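## Task

The right gripper already grips a hanger just beyond the T-shirt's neck. Use the left gripper to pinch the neck's rim, taking only the front layer or only the back layer, and raise it roughly 10 to 20 cm above the table so the neck opening spreads while the rest of the shirt stays flat on the table. At the end the hanger must be firmly held up in the air by a single gripper and touch nothing else. The second hanger must still hang on the rail, the rack must still stand upright, and neither the rack nor that second hanger may be held by a gripper.

## Robot and tools

Robot: two yam_ultra arms, left_arm and right_arm, each with a two-finger parallel gripper and a wrist camera. The fingers point along the gripper's +z axis and close along its y axis. end_effector_position is the spot between the finger pads, about 1 cm short of the fingertips.

Frames: the scene frame has its origin at table-top height midway between the nominal arm bases, +z up, +x out over the table, and left_arm on the +y side (image left/right does not follow arm names). Every hand position, quaternion, target and wrist-camera pose in results and commands is in that arm's own base frame. Calibrated bases in the scene frame: left_arm at (-0.038, +0.246, +0.032) m, right_arm at (+0.035, -0.308, +0.013) m, both nearly unrotated. Fixed cameras and the table use the scene frame. Reported poses can be off by a few centimetres, and friction or load can leave a gripper resting a few centimetres away from its command even without contact.

The row format (used by every moving tool): 16 plain numbers, left_arm first then right_arm, each arm as x, y, z (metres), qw, qx, qy, qz (unit quaternion, w first), opening. These are absolute targets in that arm's base frame, not offsets. Opening runs from -1 (closed) to +1 (fully open, 0.094 m). Both arms must always be given, even if one is idle; to keep an arm still, resend its pose from the last result before it began resting, with its intended opening. To hold orientation, repeat the same quaternion rather than copying a drifted reading. Each control step the commanded orientation is clipped to within 40 degrees of the measured one, so big turns need several steps.

execute_actions(actions, cameras): actions is a list of actions; each action is a list of 1 to 15 rows, one per 1/30 s step; a short action repeats its final row up to 15 steps. A target more than 0.6 m from the gripper's current spot along any gripper axis gets the action refused for both arms; a malformed first action or one failing that check refuses the whole call. An empty list just reports state and images.

move(target, speed, blend, opening_speed, blocking, cameras): drives each gripper in a straight line from its Hand target to the given row (or through a list of up to 15 rows, sharing 10 s total). No distance cap. speed is m/s per arm path, 0.002 to 2.9, default 0.25 (turn rate twice that in rad/s); one value or one per target. blend (m) rounds corners of a list. opening_speed (0.2 or more, scale units per second) closes or opens gradually; use it on soft or fragile things. blocking=false returns after about 0.5 s while the move continues; a new move replaces it. Paths ignore obstacles and the other arm; faster moves lag, stray and hit harder; avoid routing near an arm's own base. The result adds a move: line with the ending (done, off_target, moving, held, fault) and limits (paced = pose clipped, held = steps withheld).

wait(seconds 0 to 10, cameras): lets time run with last commands held. stop(cameras): brakes a running move. zoom_image(camera, region [x0, y0, x1, y1] pixels, at most 504 by 504): closer view of a camera's latest image. read_manual(section): licence texts only. finished_scene(scene): ends the current scene, given its number; irreversible, and after ending the first scene make no further call in that reply.

Cameras: cam_head_left, cam_head_right, cam_high, cam_low, cam_left_wrist, cam_right_wrist, all 672x504. Calibration is given but may be off slightly; wrist images can lag arm motion.

Results: grip_measured is the measured opening on the -1..+1 scale (may read up to 2.7 mm wide when empty; under a squeeze it reads a bit narrower than the held part). The gripper hits its force limit roughly 0.05 below the reading at first contact, more for soft items. To release, command an opening well above grip_measured. Tool commands shows current commands; Hand target is where each arm is being sent. Joint torques include gravity and wrap at ±28 N m on joints 1 to 3. Joint velocities "within noise" means at rest.

Hazards: don't drop anything or let anything leave the table; don't release moving parts; avoid slamming, hard presses, or hitting fixed or heavy objects; never let the grippers, their housings or wrist cameras collide or press on each other, and never close one gripper on the other's fingers. Keep the rack upright and the second hanger on its rail. Loose objects may occasionally get nudged by an outside push. Motors heat from holding loads, stretched reach or pushing at unreachable poses: MOTOR HOT appears at 75 °C, at 90 °C the arm folds and idles, at 100 °C it drops, so avoid long strained holds. Near a wrist close to the first joint's axis, small hand motions can swing the whole arm.

Each tool is called as name([rows], argument=value, ...), one row to a line, values as JSON.

## Session

execute_actions(actions=[])

Scene clock: 0.00 s.
left_arm: end_effector_position=(+0.3837, +0.0009, +0.4072) grip_measured=+1.000 end_effector_quat_wxyz=(+0.707, +0.000, +0.707, +0.000) | right_arm: end_effector_position=(+0.2340, +0.1286, +0.1654) grip_measured=-0.815 end_effector_quat_wxyz=(+0.475, -0.416, +0.719, +0.290)
Joint positions: left_arm=[0 1.047 1.047 0 0 0 0.094] | right_arm=[-0.122 0.92 0.512 -0.435 -1.036 -0.744 0.009]
Joint velocities: within noise
Joint torques (N m): no reading
Motor temperatures (°C): left_arm=[27 29 30 34 28 30 25] | right_arm=[28 35 31 33 26 26 27]
Heat: left arm: 34 °C; right arm: 35 °C.
Hand target: left_arm +0.3802, +0.0009, +0.4189; +0.718, +0.000, +0.697, +0.000 | right_arm +0.2329, +0.1308, +0.1726; +0.483, -0.421, +0.709, +0.295
Tool commands: left_gripper/opening=+1.0 right_gripper/opening=-1.0

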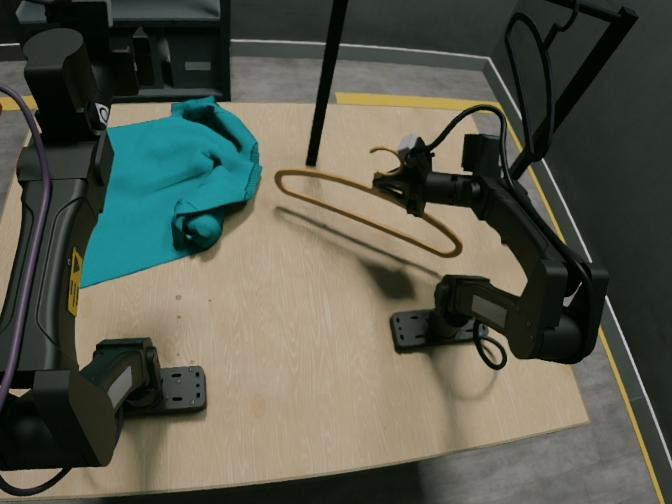

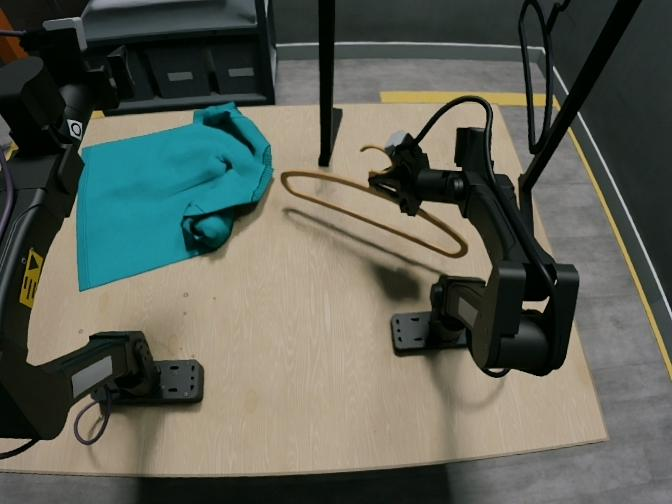

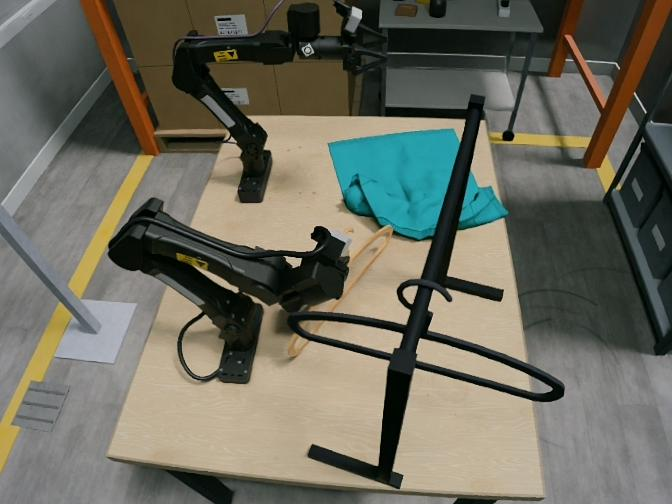

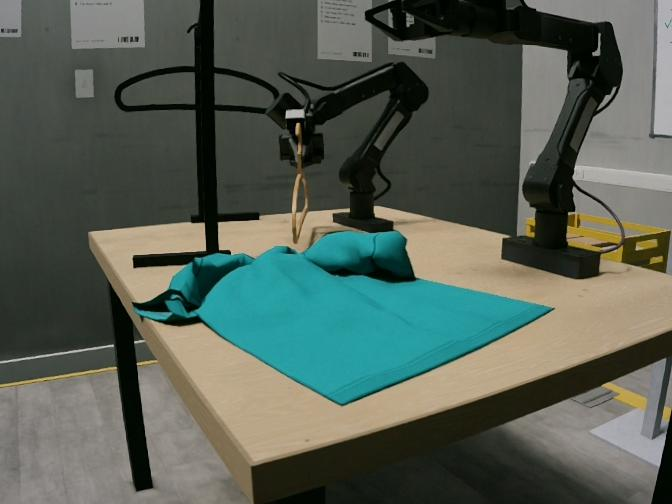

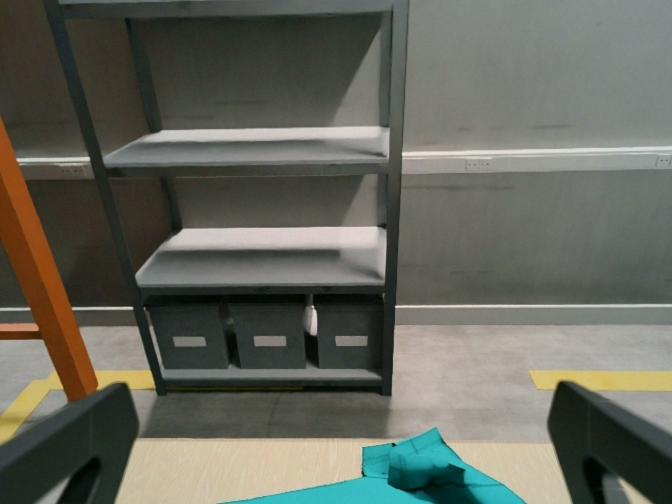

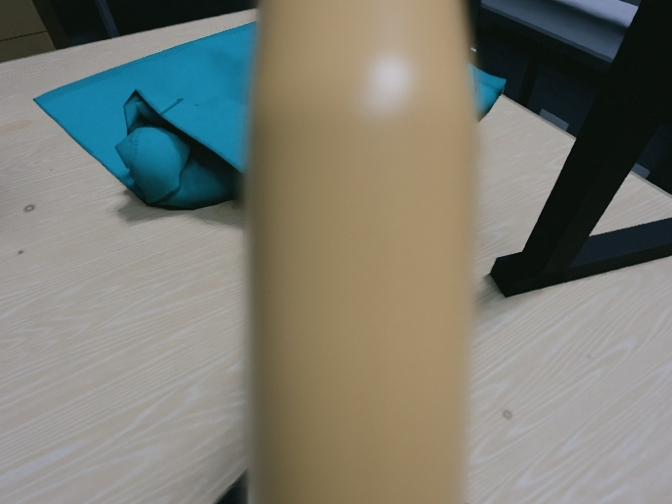

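zoom_image(camera="cam_head_right", region=[70, 90, 300, 270])

zoom_image(camera="cam_high", region=[310, 110, 530, 270])

zoom_image(camera="cam_low", region=[100, 200, 440, 420])

zoom_image(camera="cam_head_left", region=[80, 80, 290, 260])

Scaled by 2.191 from the camera's 672x504 image, which has a finer 960x720 frame.

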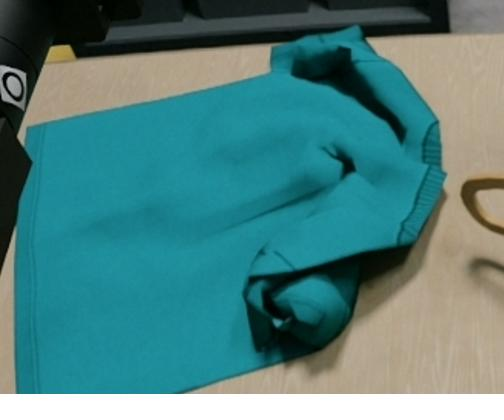

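Scaled by 2.291 from the camera's 672x504 image, which has a finer 960x720 frame.

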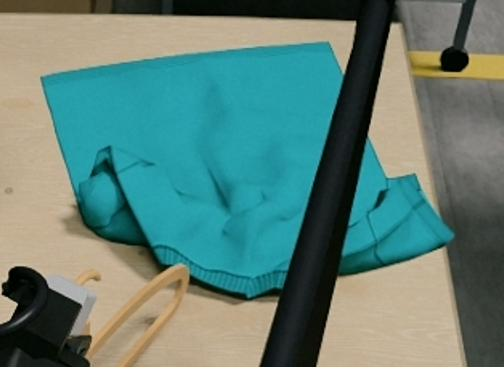

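Scaled by 1.482 from the camera's 672x504 image, which has a finer 960x720 frame.

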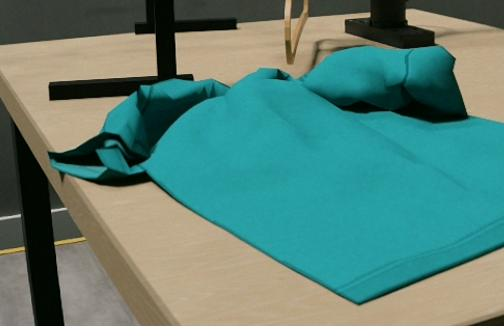

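Scaled by 2.400 from the camera's 672x504 image, which has a finer 960x720 frame.

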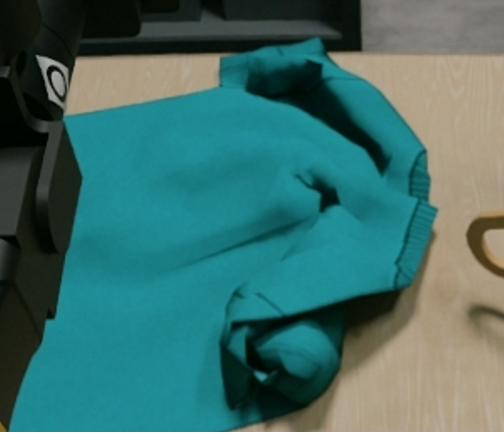

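move(target=[0.34,-0.11,0.25,0.375,0.184,0.906,-0.076,1,0.235,0.06,0.19,0.483,-0.421,0.709,0.295,-1], speed=0.15)

Scene clock: 4.93 s.
left_arm: end_effector_position=(+0.3371, -0.1044, +0.2381) grip_measured=+1.000 end_effector_quat_wxyz=(+0.365, +0.175, +0.912, -0.070) | right_arm: end_effector_position=(+0.2296, +0.0610, +0.1775) grip_measured=-0.815 end_effector_quat_wxyz=(+0.466, -0.429, +0.719, +0.288)
Joint positions: left_arm=[-0.261 1.239 1.205 -0.779 0.082 0.085 0.094] | right_arm=[-0.515 1.239 0.805 -1.218 -1.158 -1.644 0.009]
Joint velocities: within noise
Joint torques (N m): left_arm=[-0.69 -3.75 10.04 1.27 0.17 0.1] | right_arm=[-0.54 -2.18 7.72 0.09 -0.93 -0.02]
Motor temperatures (°C): left_arm=[27 29 31 35 28 30 25] | right_arm=[28 35 32 34 27 26 27]
Heat: left arm: 35 °C; right arm: 35 °C.
Hand target: left_arm +0.3397, -0.1098, +0.2499; +0.375, +0.184, +0.905, -0.076 | right_arm +0.2350, +0.0598, +0.1897; +0.483, -0.420, +0.710, +0.293
Off the commanded pose: left_arm 0.014 m, 2 deg | right_arm 0.014 m, 3 deg.
move: off_target (left_arm, right_arm)
camera_calibration:
cam_left_wrist: T_world_to_cam=[[-0.371459, -0.928361, -0.0128234, 0.0318798], [-0.876415, 0.355167, -0.325196, 0.447255], [0.306454, -0.109559, -0.94556, 0.197111], [0, 0, 0, 1]] pos_world=[0.343418, -0.107659, 0.332234]
cam_right_wrist: T_world_to_cam=[[0.886777, -0.461859, -0.017684, -0.170245], [-0.362166, -0.670574, -0.647431, 0.274385], [0.287163, 0.580531, -0.761919, 0.115923], [0, 0, 0, 1]] pos_world=[0.217053, 0.0380691, 0.262959]

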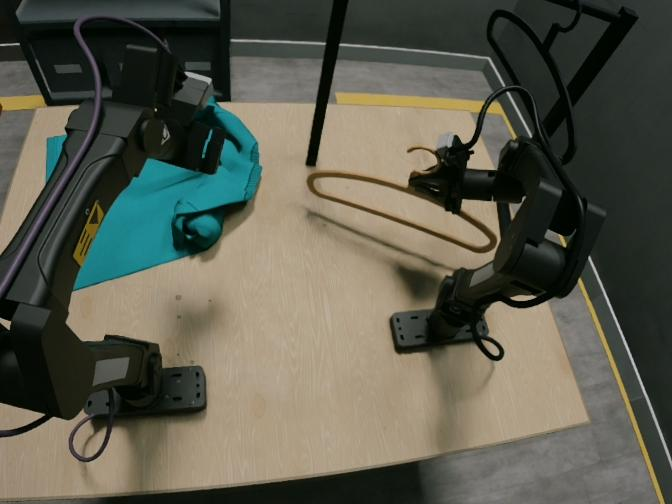

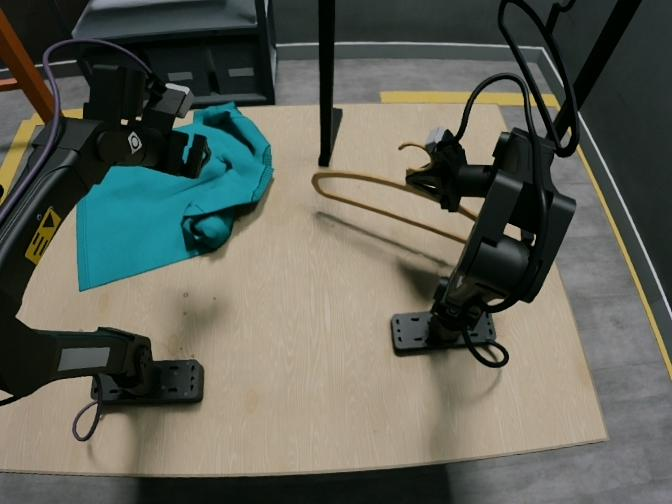

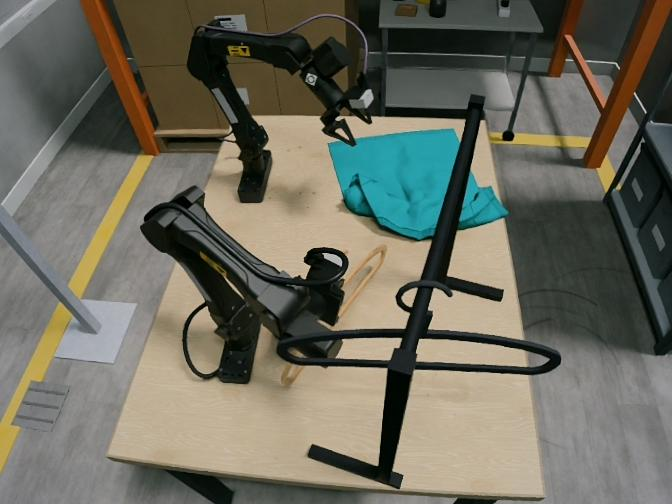

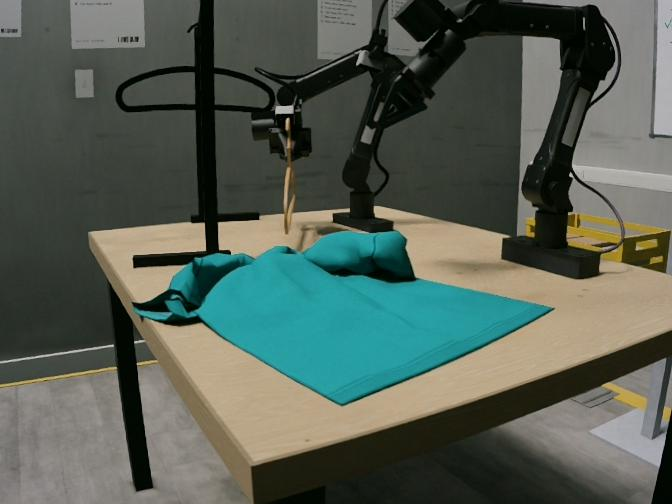

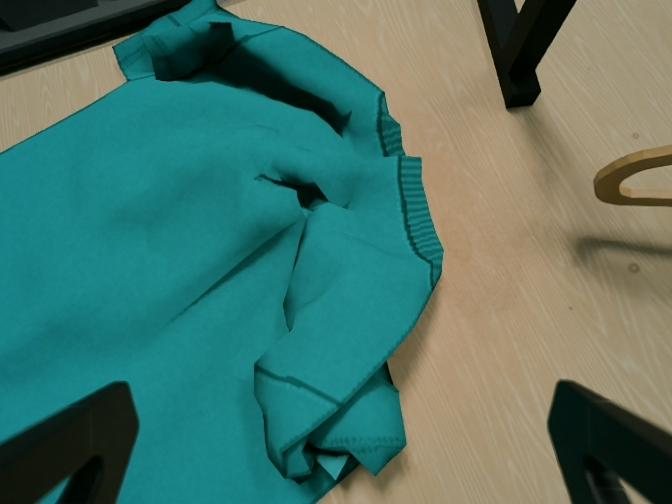

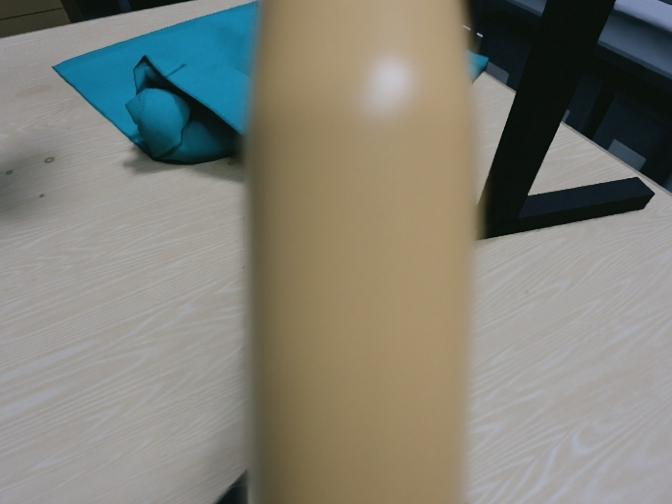

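zoom_image(camera="cam_left_wrist", region=[230, 60, 480, 310])

zoom_image(camera="cam_right_wrist", region=[50, 0, 270, 180])

zoom_image(camera="cam_high", region=[330, 160, 470, 260])

Scaled by 2.016 from the camera's 672x504 image, which has a finer 960x720 frame.

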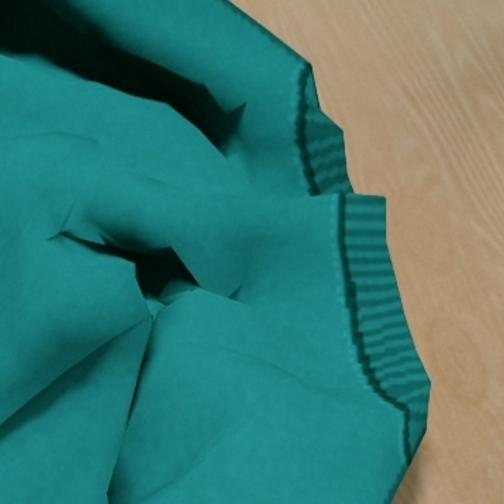

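Scaled by 2.291 from the camera's 672x504 image, which has a finer 960x720 frame.

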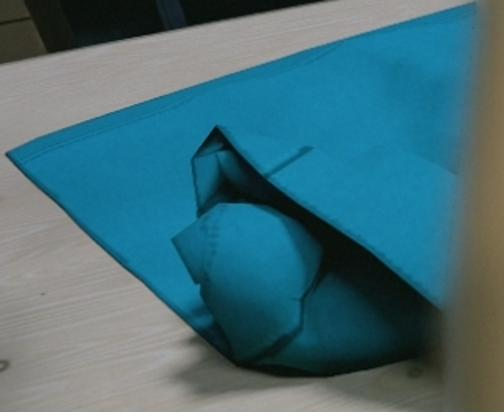

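Scaled by 3.600 from the camera's 672x504 image, which has a finer 960x720 frame.

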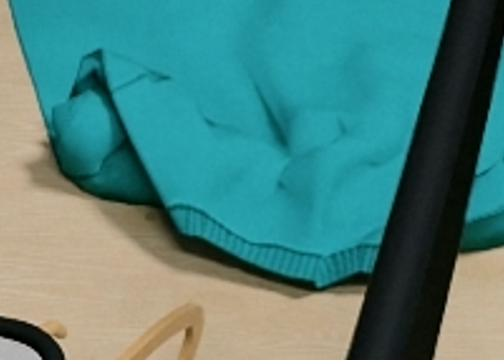

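move(target=[0.3397,-0.1098,0.2499,0.375,0.184,0.905,-0.076,1,0.27,0.075,0.21,0.509,-0.297,0.783,0.203,-1], speed=0.15)

zoom_image(camera="cam_right_wrist", region=[0, 0, 300, 250])

Scene clock: 7.47 s.
left_arm: end_effector_position=(+0.3370, -0.1045, +0.2380) grip_measured=+1.000 end_effector_quat_wxyz=(+0.364, +0.175, +0.912, -0.071) | right_arm: end_effector_position=(+0.2725, +0.0721, +0.2088) grip_measured=-0.815 end_effector_quat_wxyz=(+0.502, -0.292, +0.788, +0.203)
Joint positions: left_arm=[-0.261 1.239 1.205 -0.779 0.082 0.086 0.094] | right_arm=[-0.256 0.872 0.664 -0.488 -0.87 -0.539 0.009]
Joint velocities: within noise
Joint torques (N m): left_arm=[-0.58 -3.97 9.83 1.29 0.15 0.09] | right_arm=[0.54 -3.11 5.46 1.9 -0.33 0.03]
Motor temperatures (°C): left_arm=[27 29 31 36 28 30 25] | right_arm=[28 35 32 34 27 26 27]
Heat: left arm: 36 °C; right arm: 35 °C.
Hand target: left_arm +0.3394, -0.1096, +0.2498; +0.375, +0.184, +0.905, -0.076 | right_arm +0.2700, +0.0750, +0.2101; +0.508, -0.297, +0.782, +0.203
Off the commanded pose: left_arm 0.013 m, 2 deg | right_arm 0.004 m, 1 deg.
move: off_target (left_arm)
camera_calibration:
cam_left_wrist: T_world_to_cam=[[-0.372504, -0.927943, -0.0127382, 0.0321253], [-0.876117, 0.356159, -0.324916, 0.447114], [0.30604, -0.109872, -0.945657, 0.197271], [0, 0, 0, 1]] pos_world=[0.343318, -0.107759, 0.332234]
cam_right_wrist: T_world_to_cam=[[0.668957, -0.742657, -0.030922, -0.120216], [-0.586704, -0.502024, -0.635414, 0.364237], [0.456371, 0.443207, -0.771552, 0.0868329], [0, 0, 0, 1]] pos_world=[0.25449, 0.0550914, 0.29472]

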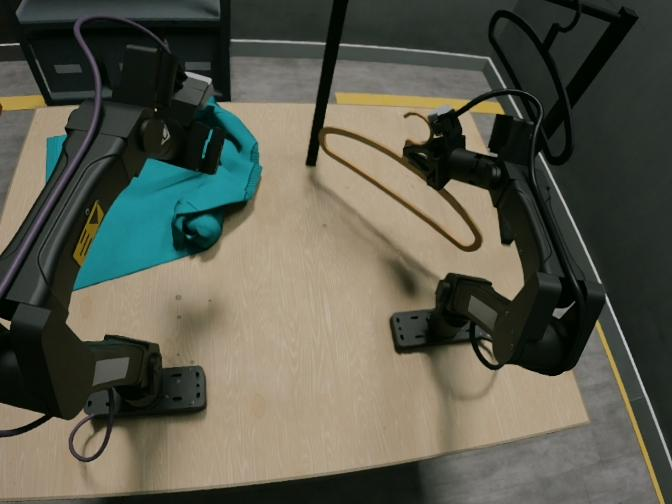

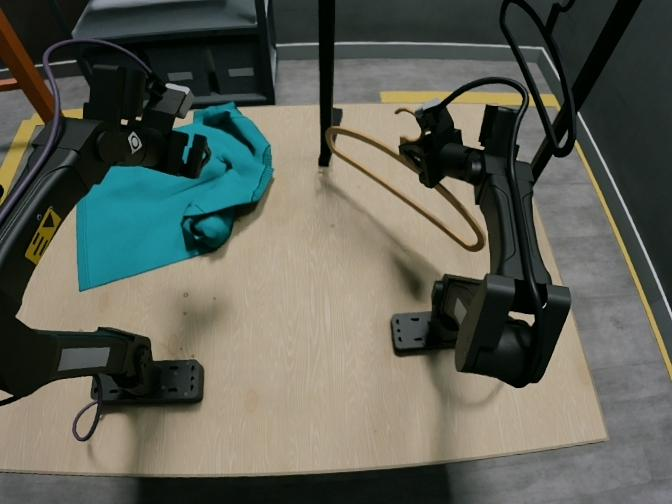

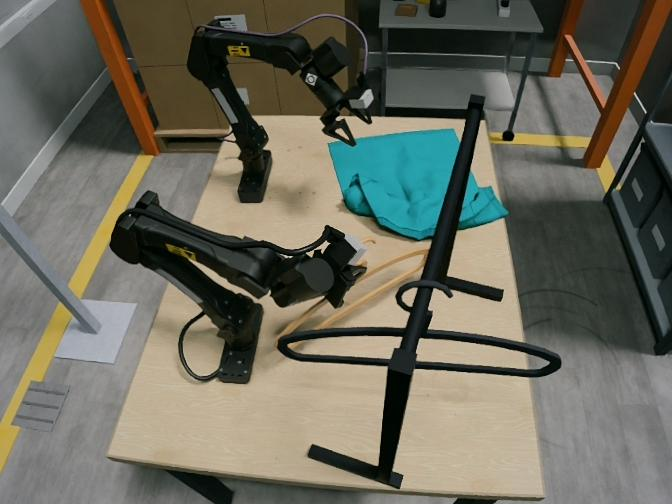

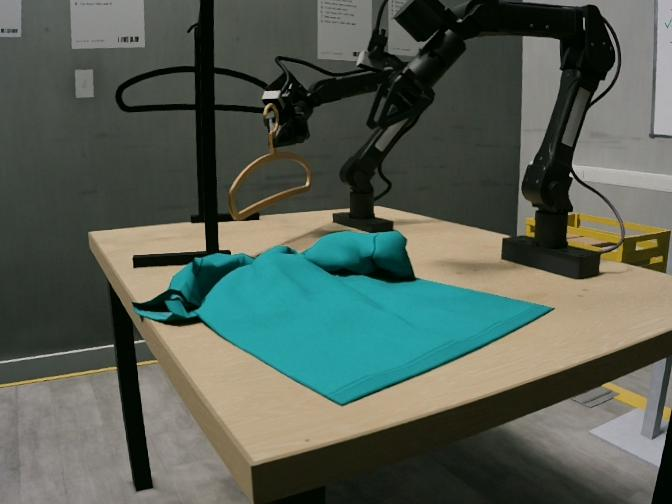

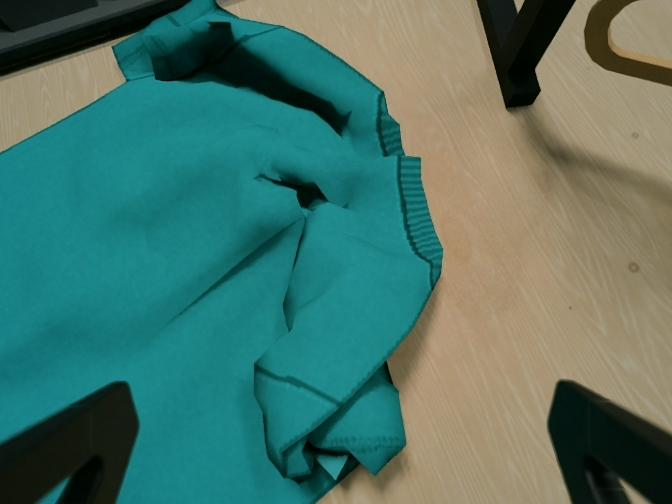

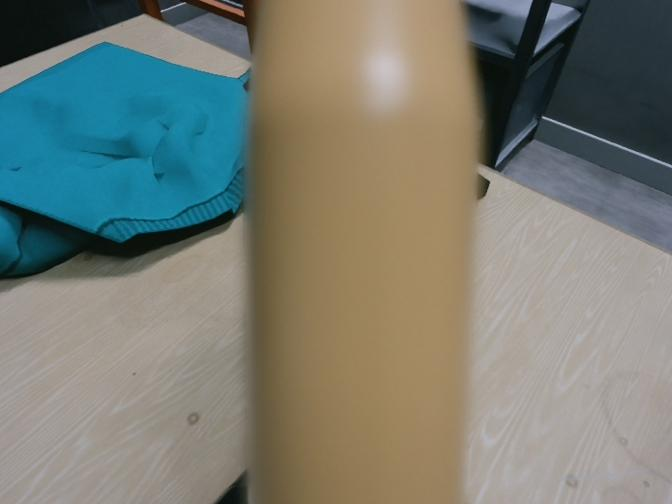

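Scaled by 1.680 from the camera's 672x504 image, which has a finer 960x720 frame.

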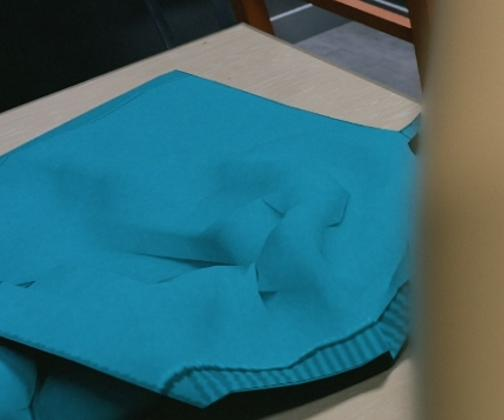

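move(target=[0.34,-0.11,0.25,0.375,0.184,0.906,-0.076,1,0.24,0.0,0.22,0.483,-0.421,0.709,0.295,-1], speed=0.15, cameras=[])

move(target=[0.40,-0.28,0.16,0.072,0.174,0.908,0.376,0.5,0.24,0.0,0.22,0.483,-0.421,0.709,0.295,-1], speed=0.15)

Scene clock: 10.60 s.
left_arm: end_effector_position=(+0.3369, -0.1045, +0.2379) grip_measured=+1.000 end_effector_quat_wxyz=(+0.364, +0.175, +0.912, -0.071) | right_arm: end_effector_position=(+0.2370, +0.0029, +0.2104) grip_measured=-0.815 end_effector_quat_wxyz=(+0.478, -0.405, +0.738, +0.251)
Joint positions: left_arm=[-0.261 1.239 1.205 -0.78 0.082 0.086 0.094] | right_arm=[-0.745 1.384 1.04 -1.562 -1.113 -1.958 0.009]
Joint velocities: within noise
Joint torques (N m): left_arm=[-0.61 -3.88 10.03 1.32 0.16 0.08] | right_arm=[-0.23 -3.9 7.57 -0.35 -0.64 -0.06]
Motor temperatures (°C): left_arm=[27 29 32 36 28 30 25] | right_arm=[28 35 32 34 27 26 27]
Heat: left arm: 36 °C; right arm: 35 °C.
Hand target: left_arm +0.3397, -0.1098, +0.2499; +0.375, +0.184, +0.905, -0.076 | right_arm +0.2406, +0.0006, +0.2194; +0.487, -0.403, +0.734, +0.248
Off the commanded pose: left_arm 0.014 m, 2 deg | right_arm 0.010 m, 6 deg.
joint sent to its limit (right arm) — joint 4 (wrist pitch), lower limit. The joint targets are off in orientation, not in position.
move: off_target (left_arm, right_arm)
No camera images: "cameras" was empty.

Scene clock: 14.93 s.
left_arm: end_effector_position=(+0.3965, -0.2773, +0.1603) grip_measured=+0.502 end_effector_quat_wxyz=(+0.222, +0.236, +0.902, +0.285) | right_arm: end_effector_position=(+0.2368, +0.0030, +0.2103) grip_measured=-0.815 end_effector_quat_wxyz=(+0.477, -0.406, +0.738, +0.251)
Joint positions: left_arm=[-0.866 2.404 2.435 -1.553 -0.738 -0.335 0.071] | right_arm=[-0.745 1.384 1.04 -1.563 -1.112 -1.96 0.009]
Joint velocities: within noise
Joint torques (N m): left_arm=[-0.53 -10.74 8.23 0.28 -0.66 0.02] | right_arm=[-0.23 -3.93 7.6 -0.36 -0.65 -0.05]
Motor temperatures (°C): left_arm=[27 30 32 36 28 30 25] | right_arm=[28 35 32 34 27 26 27]
Heat: left arm: 36 °C; right arm: 35 °C.
Hand target: left_arm +0.3997, -0.2796, +0.1596; +0.228, +0.240, +0.896, +0.296 | right_arm +0.2405, +0.0006, +0.2194; +0.487, -0.403, +0.734, +0.248
Off the commanded pose: left_arm 0.004 m, 21 deg | right_arm 0.011 m, 6 deg.
joint sent to its limit (left arm) — joint 4 (wrist pitch), lower limit. The joint targets are off in orientation, not in position.
joint sent to its limit (right arm) — joint 4 (wrist pitch), lower limit. The joint targets are off in orientation, not in position.
move: off_target (left_arm, right_arm)
camera_calibration:
cam_left_wrist: T_world_to_cam=[[-0.303134, -0.716653, -0.628107, 0.0227118], [-0.939057, 0.336774, 0.0689533, 0.492015], [0.162115, 0.610731, -0.775066, 0.31617], [0, 0, 0, 1]] pos_world=[0.417659, -0.342516, 0.225392]
cam_right_wrist: T_world_to_cam=[[0.841715, -0.539763, 0.0130904, -0.19834], [-0.41117, -0.656523, -0.63239, 0.267781], [0.349935, 0.52691, -0.77454, 0.160392], [0, 0, 0, 1]] pos_world=[0.220923, -0.0157642, 0.296169]

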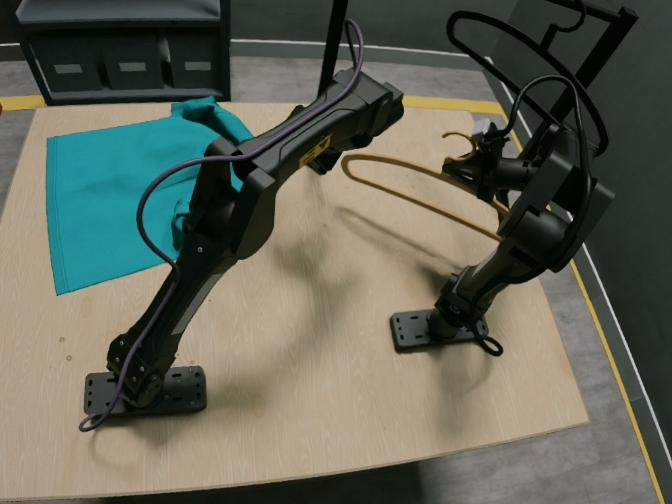

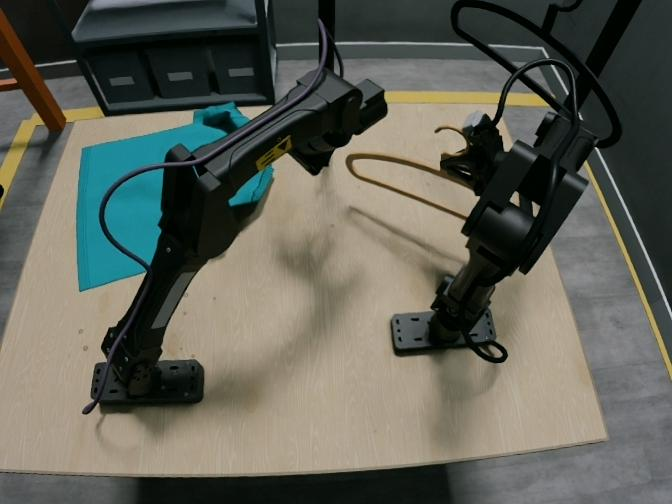

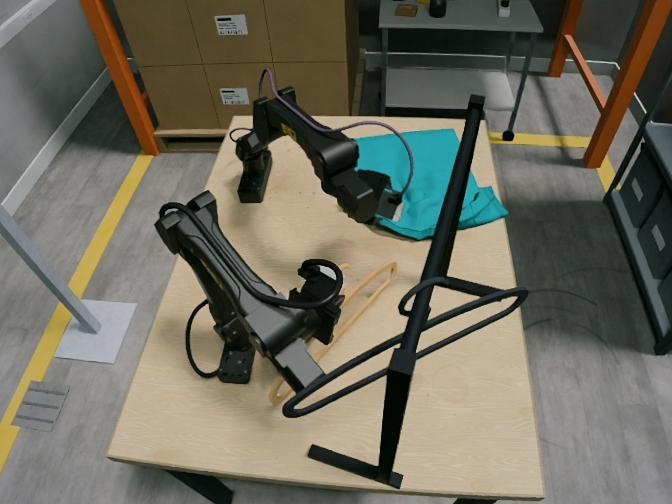

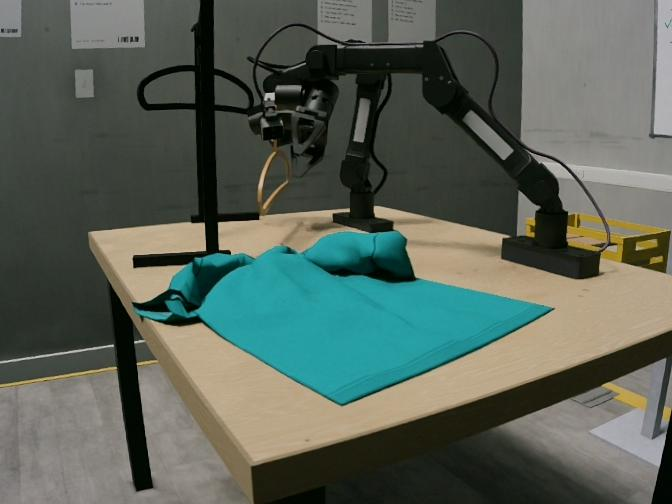

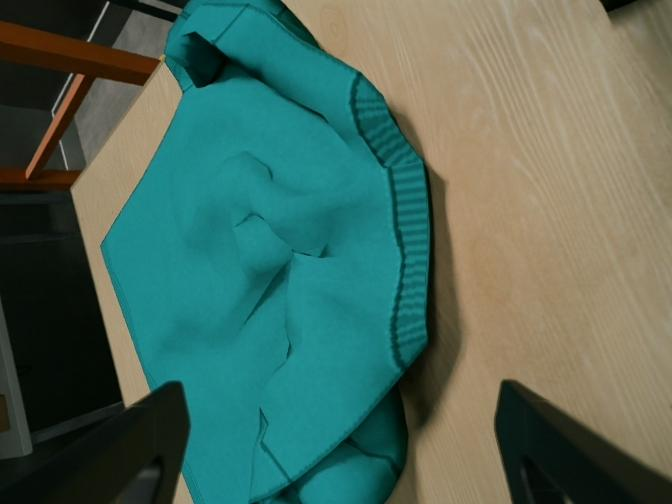

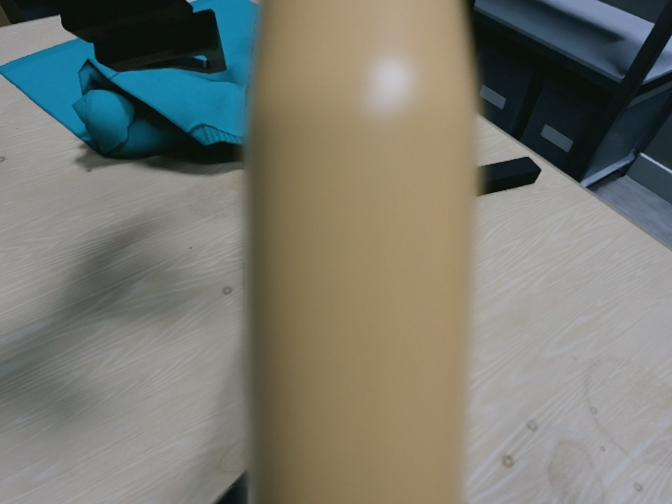

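move(target=[0.425,-0.275,0.06,0.072,0.174,0.908,0.376,0.4,0.24,0.0,0.22,0.483,-0.421,0.709,0.295,-1], speed=0.1)

Scene clock: 18.03 s.
left_arm: end_effector_position=(+0.4204, -0.2769, +0.0647) grip_measured=+0.402 end_effector_quat_wxyz=(+0.166, +0.227, +0.905, +0.319) | right_arm: end_effector_position=(+0.2368, +0.0030, +0.2103) grip_measured=-0.815 end_effector_quat_wxyz=(+0.477, -0.406, +0.738, +0.251)
Joint positions: left_arm=[-0.826 2.686 2.579 -1.553 -0.731 -0.369 0.066] | right_arm=[-0.745 1.384 1.04 -1.563 -1.112 -1.96 0.009]
Joint velocities: within noise
Joint torques (N m): left_arm=[0.49 -11.89 8.17 0.06 -0.5 -0.17] | right_arm=[-0.23 -3.93 7.6 -0.35 -0.65 -0.04]
Motor temperatures (°C): left_arm=[27 30 32 35 28 30 25] | right_arm=[28 35 32 34 27 26 27]
Heat: left arm: 35 °C; right arm: 35 °C.
Hand target: left_arm +0.4246, -0.2745, +0.0598; +0.168, +0.218, +0.906, +0.322 | right_arm +0.2405, +0.0006, +0.2194; +0.487, -0.403, +0.734, +0.248
Off the commanded pose: left_arm 0.007 m, 14 deg | right_arm 0.011 m, 6 deg.
joint sent to its limit (left arm) — joint 4 (wrist pitch), lower limit. The joint targets are off in orientation, not in position.
joint sent to its limit (right arm) — joint 4 (wrist pitch), lower limit. The joint targets are off in orientation, not in position.
move: off_target (left_arm, right_arm)
camera_calibration:
cam_left_wrist: T_world_to_cam=[[-0.30991, -0.683929, -0.660452, -0.015885], [-0.948975, 0.265129, 0.170743, 0.498685], [0.0583287, 0.679667, -0.731198, 0.297762], [0, 0, 0, 1]] pos_world=[0.450948, -0.345459, 0.122085]
cam_right_wrist: T_world_to_cam=[[0.841715, -0.539763, 0.0130904, -0.19834], [-0.41117, -0.656523, -0.63239, 0.267781], [0.349935, 0.52691, -0.77454, 0.160392], [0, 0, 0, 1]] pos_world=[0.220923, -0.0157642, 0.296169]

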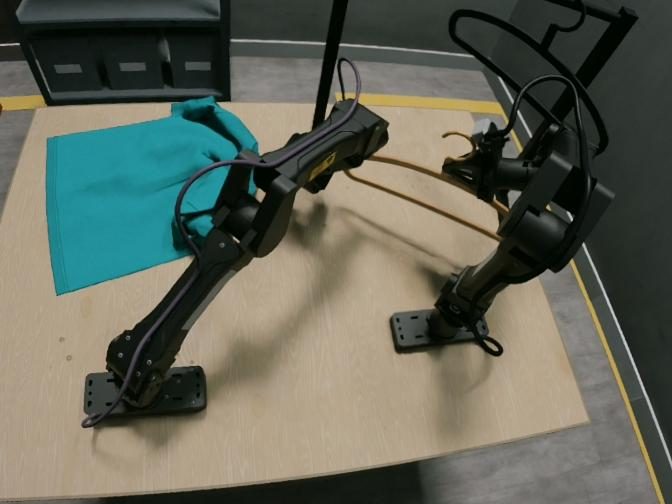

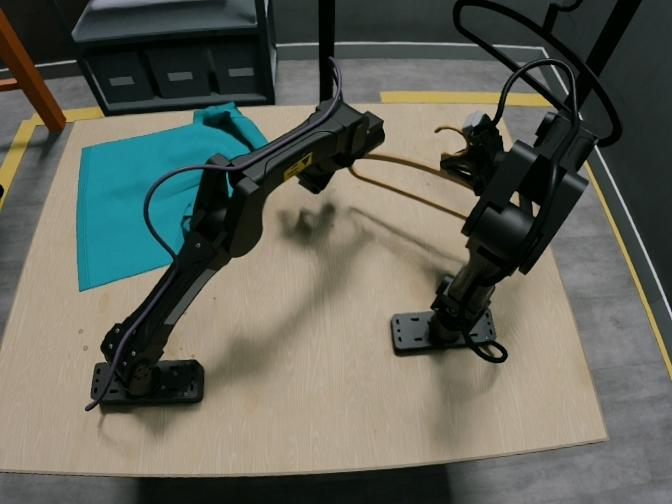

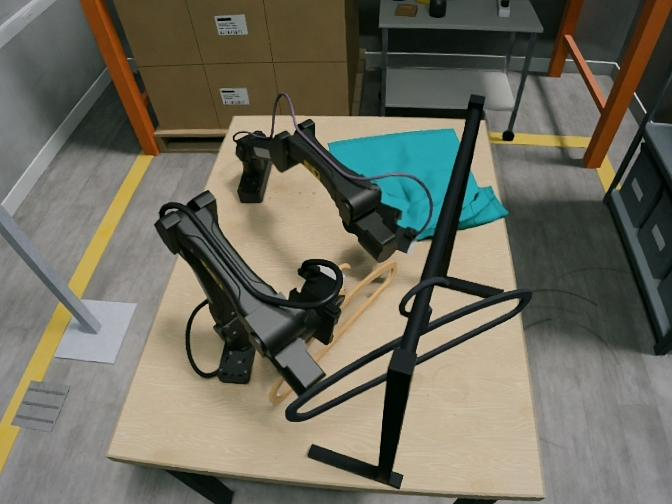

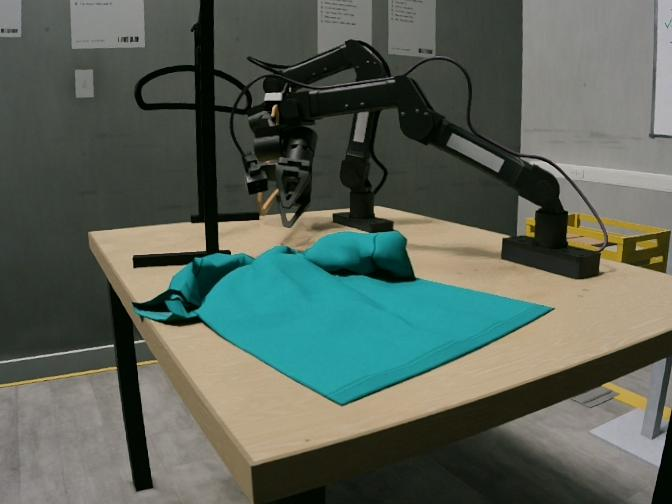

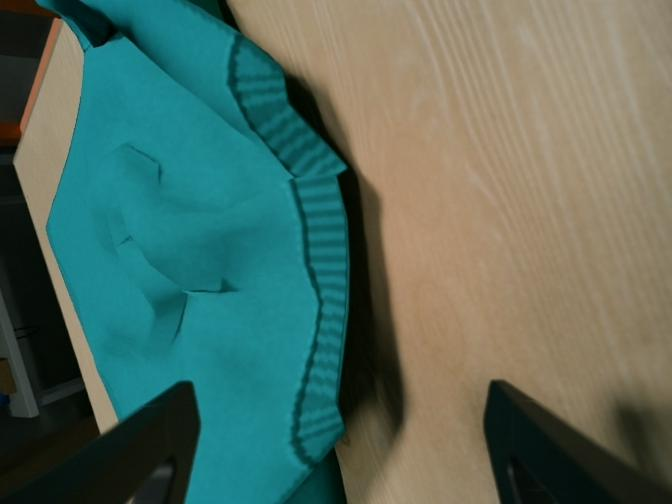

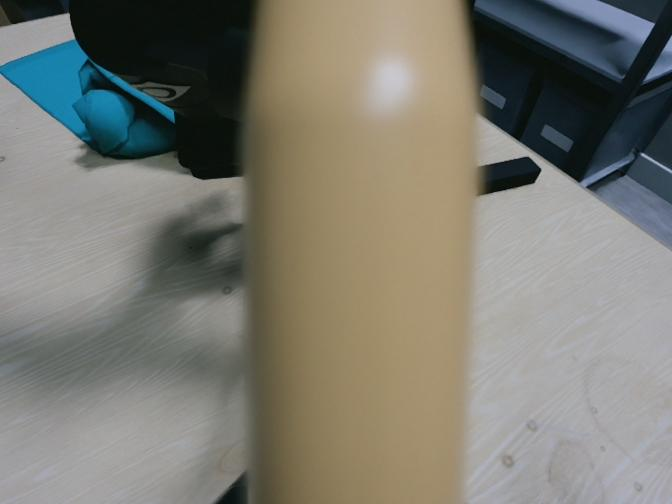

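move([
  [0.413,-0.26,0.015,0.072,0.174,0.908,0.376,-0.2,0.24,0.0,0.22,0.483,-0.421,0.709,0.295,-1],
  [0.413,-0.255,0.003,0.072,0.174,0.908,0.376,-0.2,0.24,0.0,0.22,0.483,-0.421,0.709,0.295,-1],
], speed=0.08)

zoom_image(camera="cam_low", region=[200, 120, 440, 300])

Scene clock: 20.67 s.
left_arm: end_effector_position=(+0.4160, -0.2604, +0.0199) grip_measured=-0.198 end_effector_quat_wxyz=(+0.129, +0.193, +0.914, +0.334) | right_arm: end_effector_position=(+0.2316, +0.0016, +0.2021) grip_measured=-0.815 end_effector_quat_wxyz=(+0.455, -0.417, +0.747, +0.249)
Joint positions: left_arm=[-0.803 2.761 2.545 -1.554 -0.709 -0.46 0.038] | right_arm=[-0.745 1.384 1.04 -1.563 -1.058 -1.961 0.009]
Joint velocities: within noise
Joint torques (N m): left_arm=[-0.01 -11.22 5.34 -0.09 -0.48 -0.16] | right_arm=[-0.44 -4.26 7.56 -0.37 -1.14 -0.07]
Motor temperatures (°C): left_arm=[27 31 32 35 28 30 25] | right_arm=[28 35 32 34 27 26 27]
Heat: left arm: 35 °C; right arm: 35 °C.
Hand target: left_arm +0.4125, -0.2545, +0.0033; +0.114, +0.194, +0.910, +0.349 | right_arm +0.2398, +0.0001, +0.2191; +0.486, -0.405, +0.735, +0.246
Off the commanded pose: left_arm 0.018 m, 8 deg | right_arm 0.020 m, 8 deg.
joint sent to its limit (left arm) — joint 4 (wrist pitch), lower limit. The joint targets are off in orientation, not in position.
joint sent to its limit (right arm) — joint 4 (wrist pitch), lower limit. The joint targets are off in orientation, not in position.
move: off_target (left_arm, right_arm)
camera_calibration:
cam_left_wrist: T_world_to_cam=[[-0.273411, -0.692602, -0.667494, -0.0527166], [-0.961202, 0.170352, 0.216957, 0.477251], [-0.0365563, 0.700916, -0.712307, 0.298748], [0, 0, 0, 1]] pos_world=[0.455243, -0.327209, 0.074069]
cam_right_wrist: T_world_to_cam=[[0.851587, -0.524197, 0.00406491, -0.195134], [-0.420131, -0.687123, -0.592749, 0.253613], [0.31351, 0.50307, -0.805377, 0.171344], [0, 0, 0, 1]] pos_world=[0.219006, -0.0142236, 0.289119]

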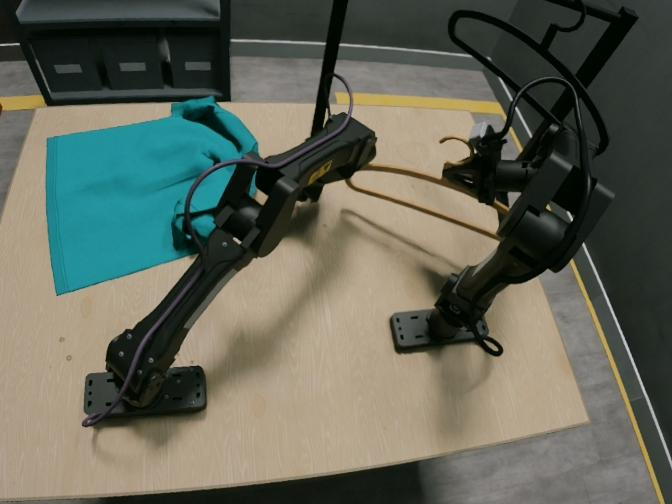

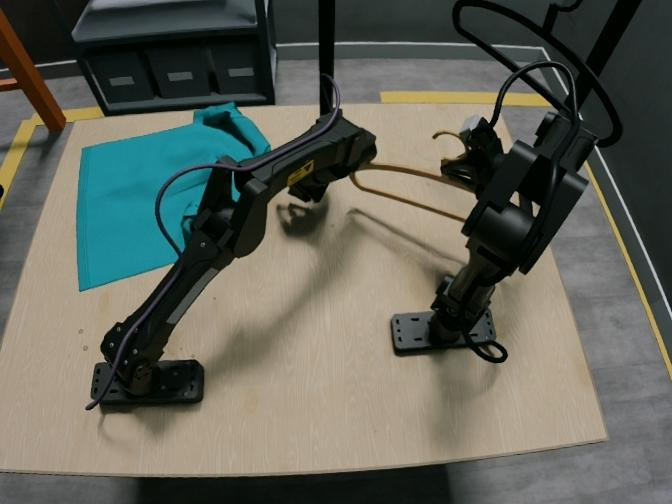

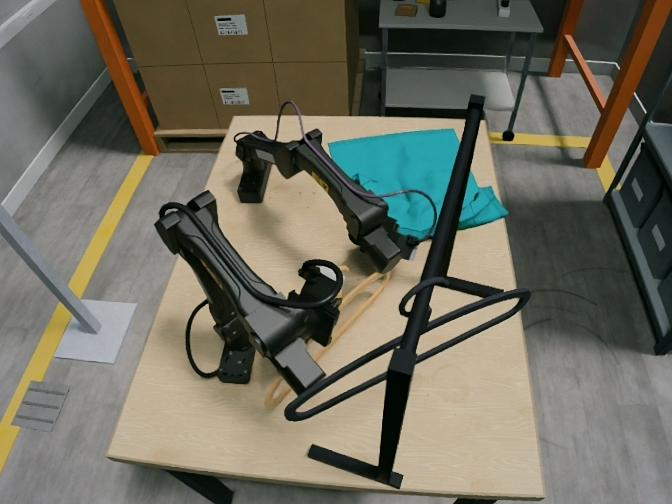

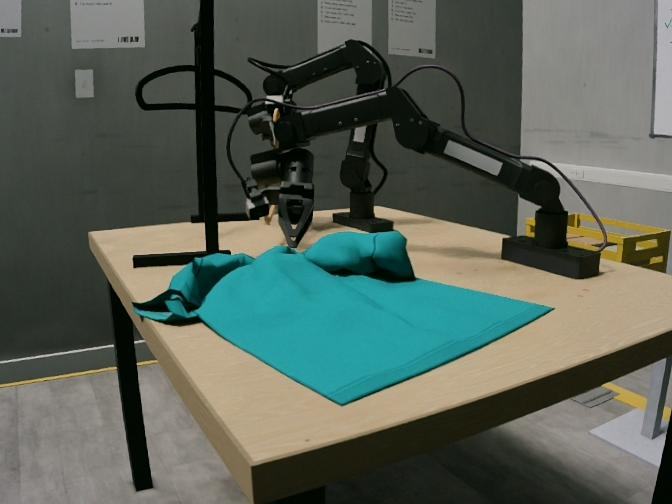

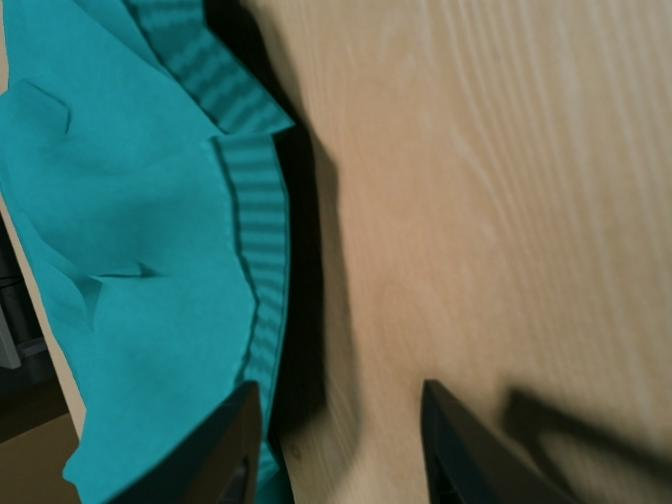

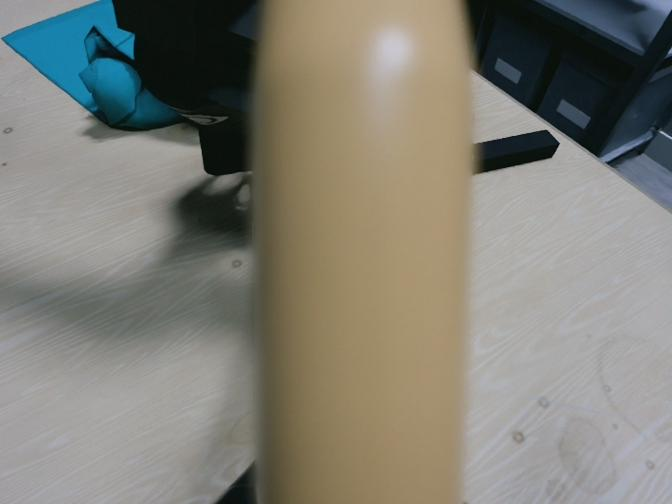

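Scaled by 2.100 from the camera's 672x504 image, which has a finer 960x720 frame.

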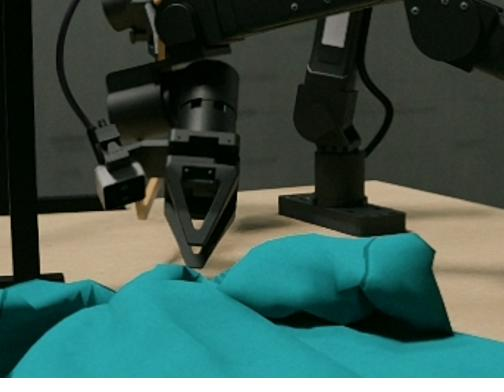

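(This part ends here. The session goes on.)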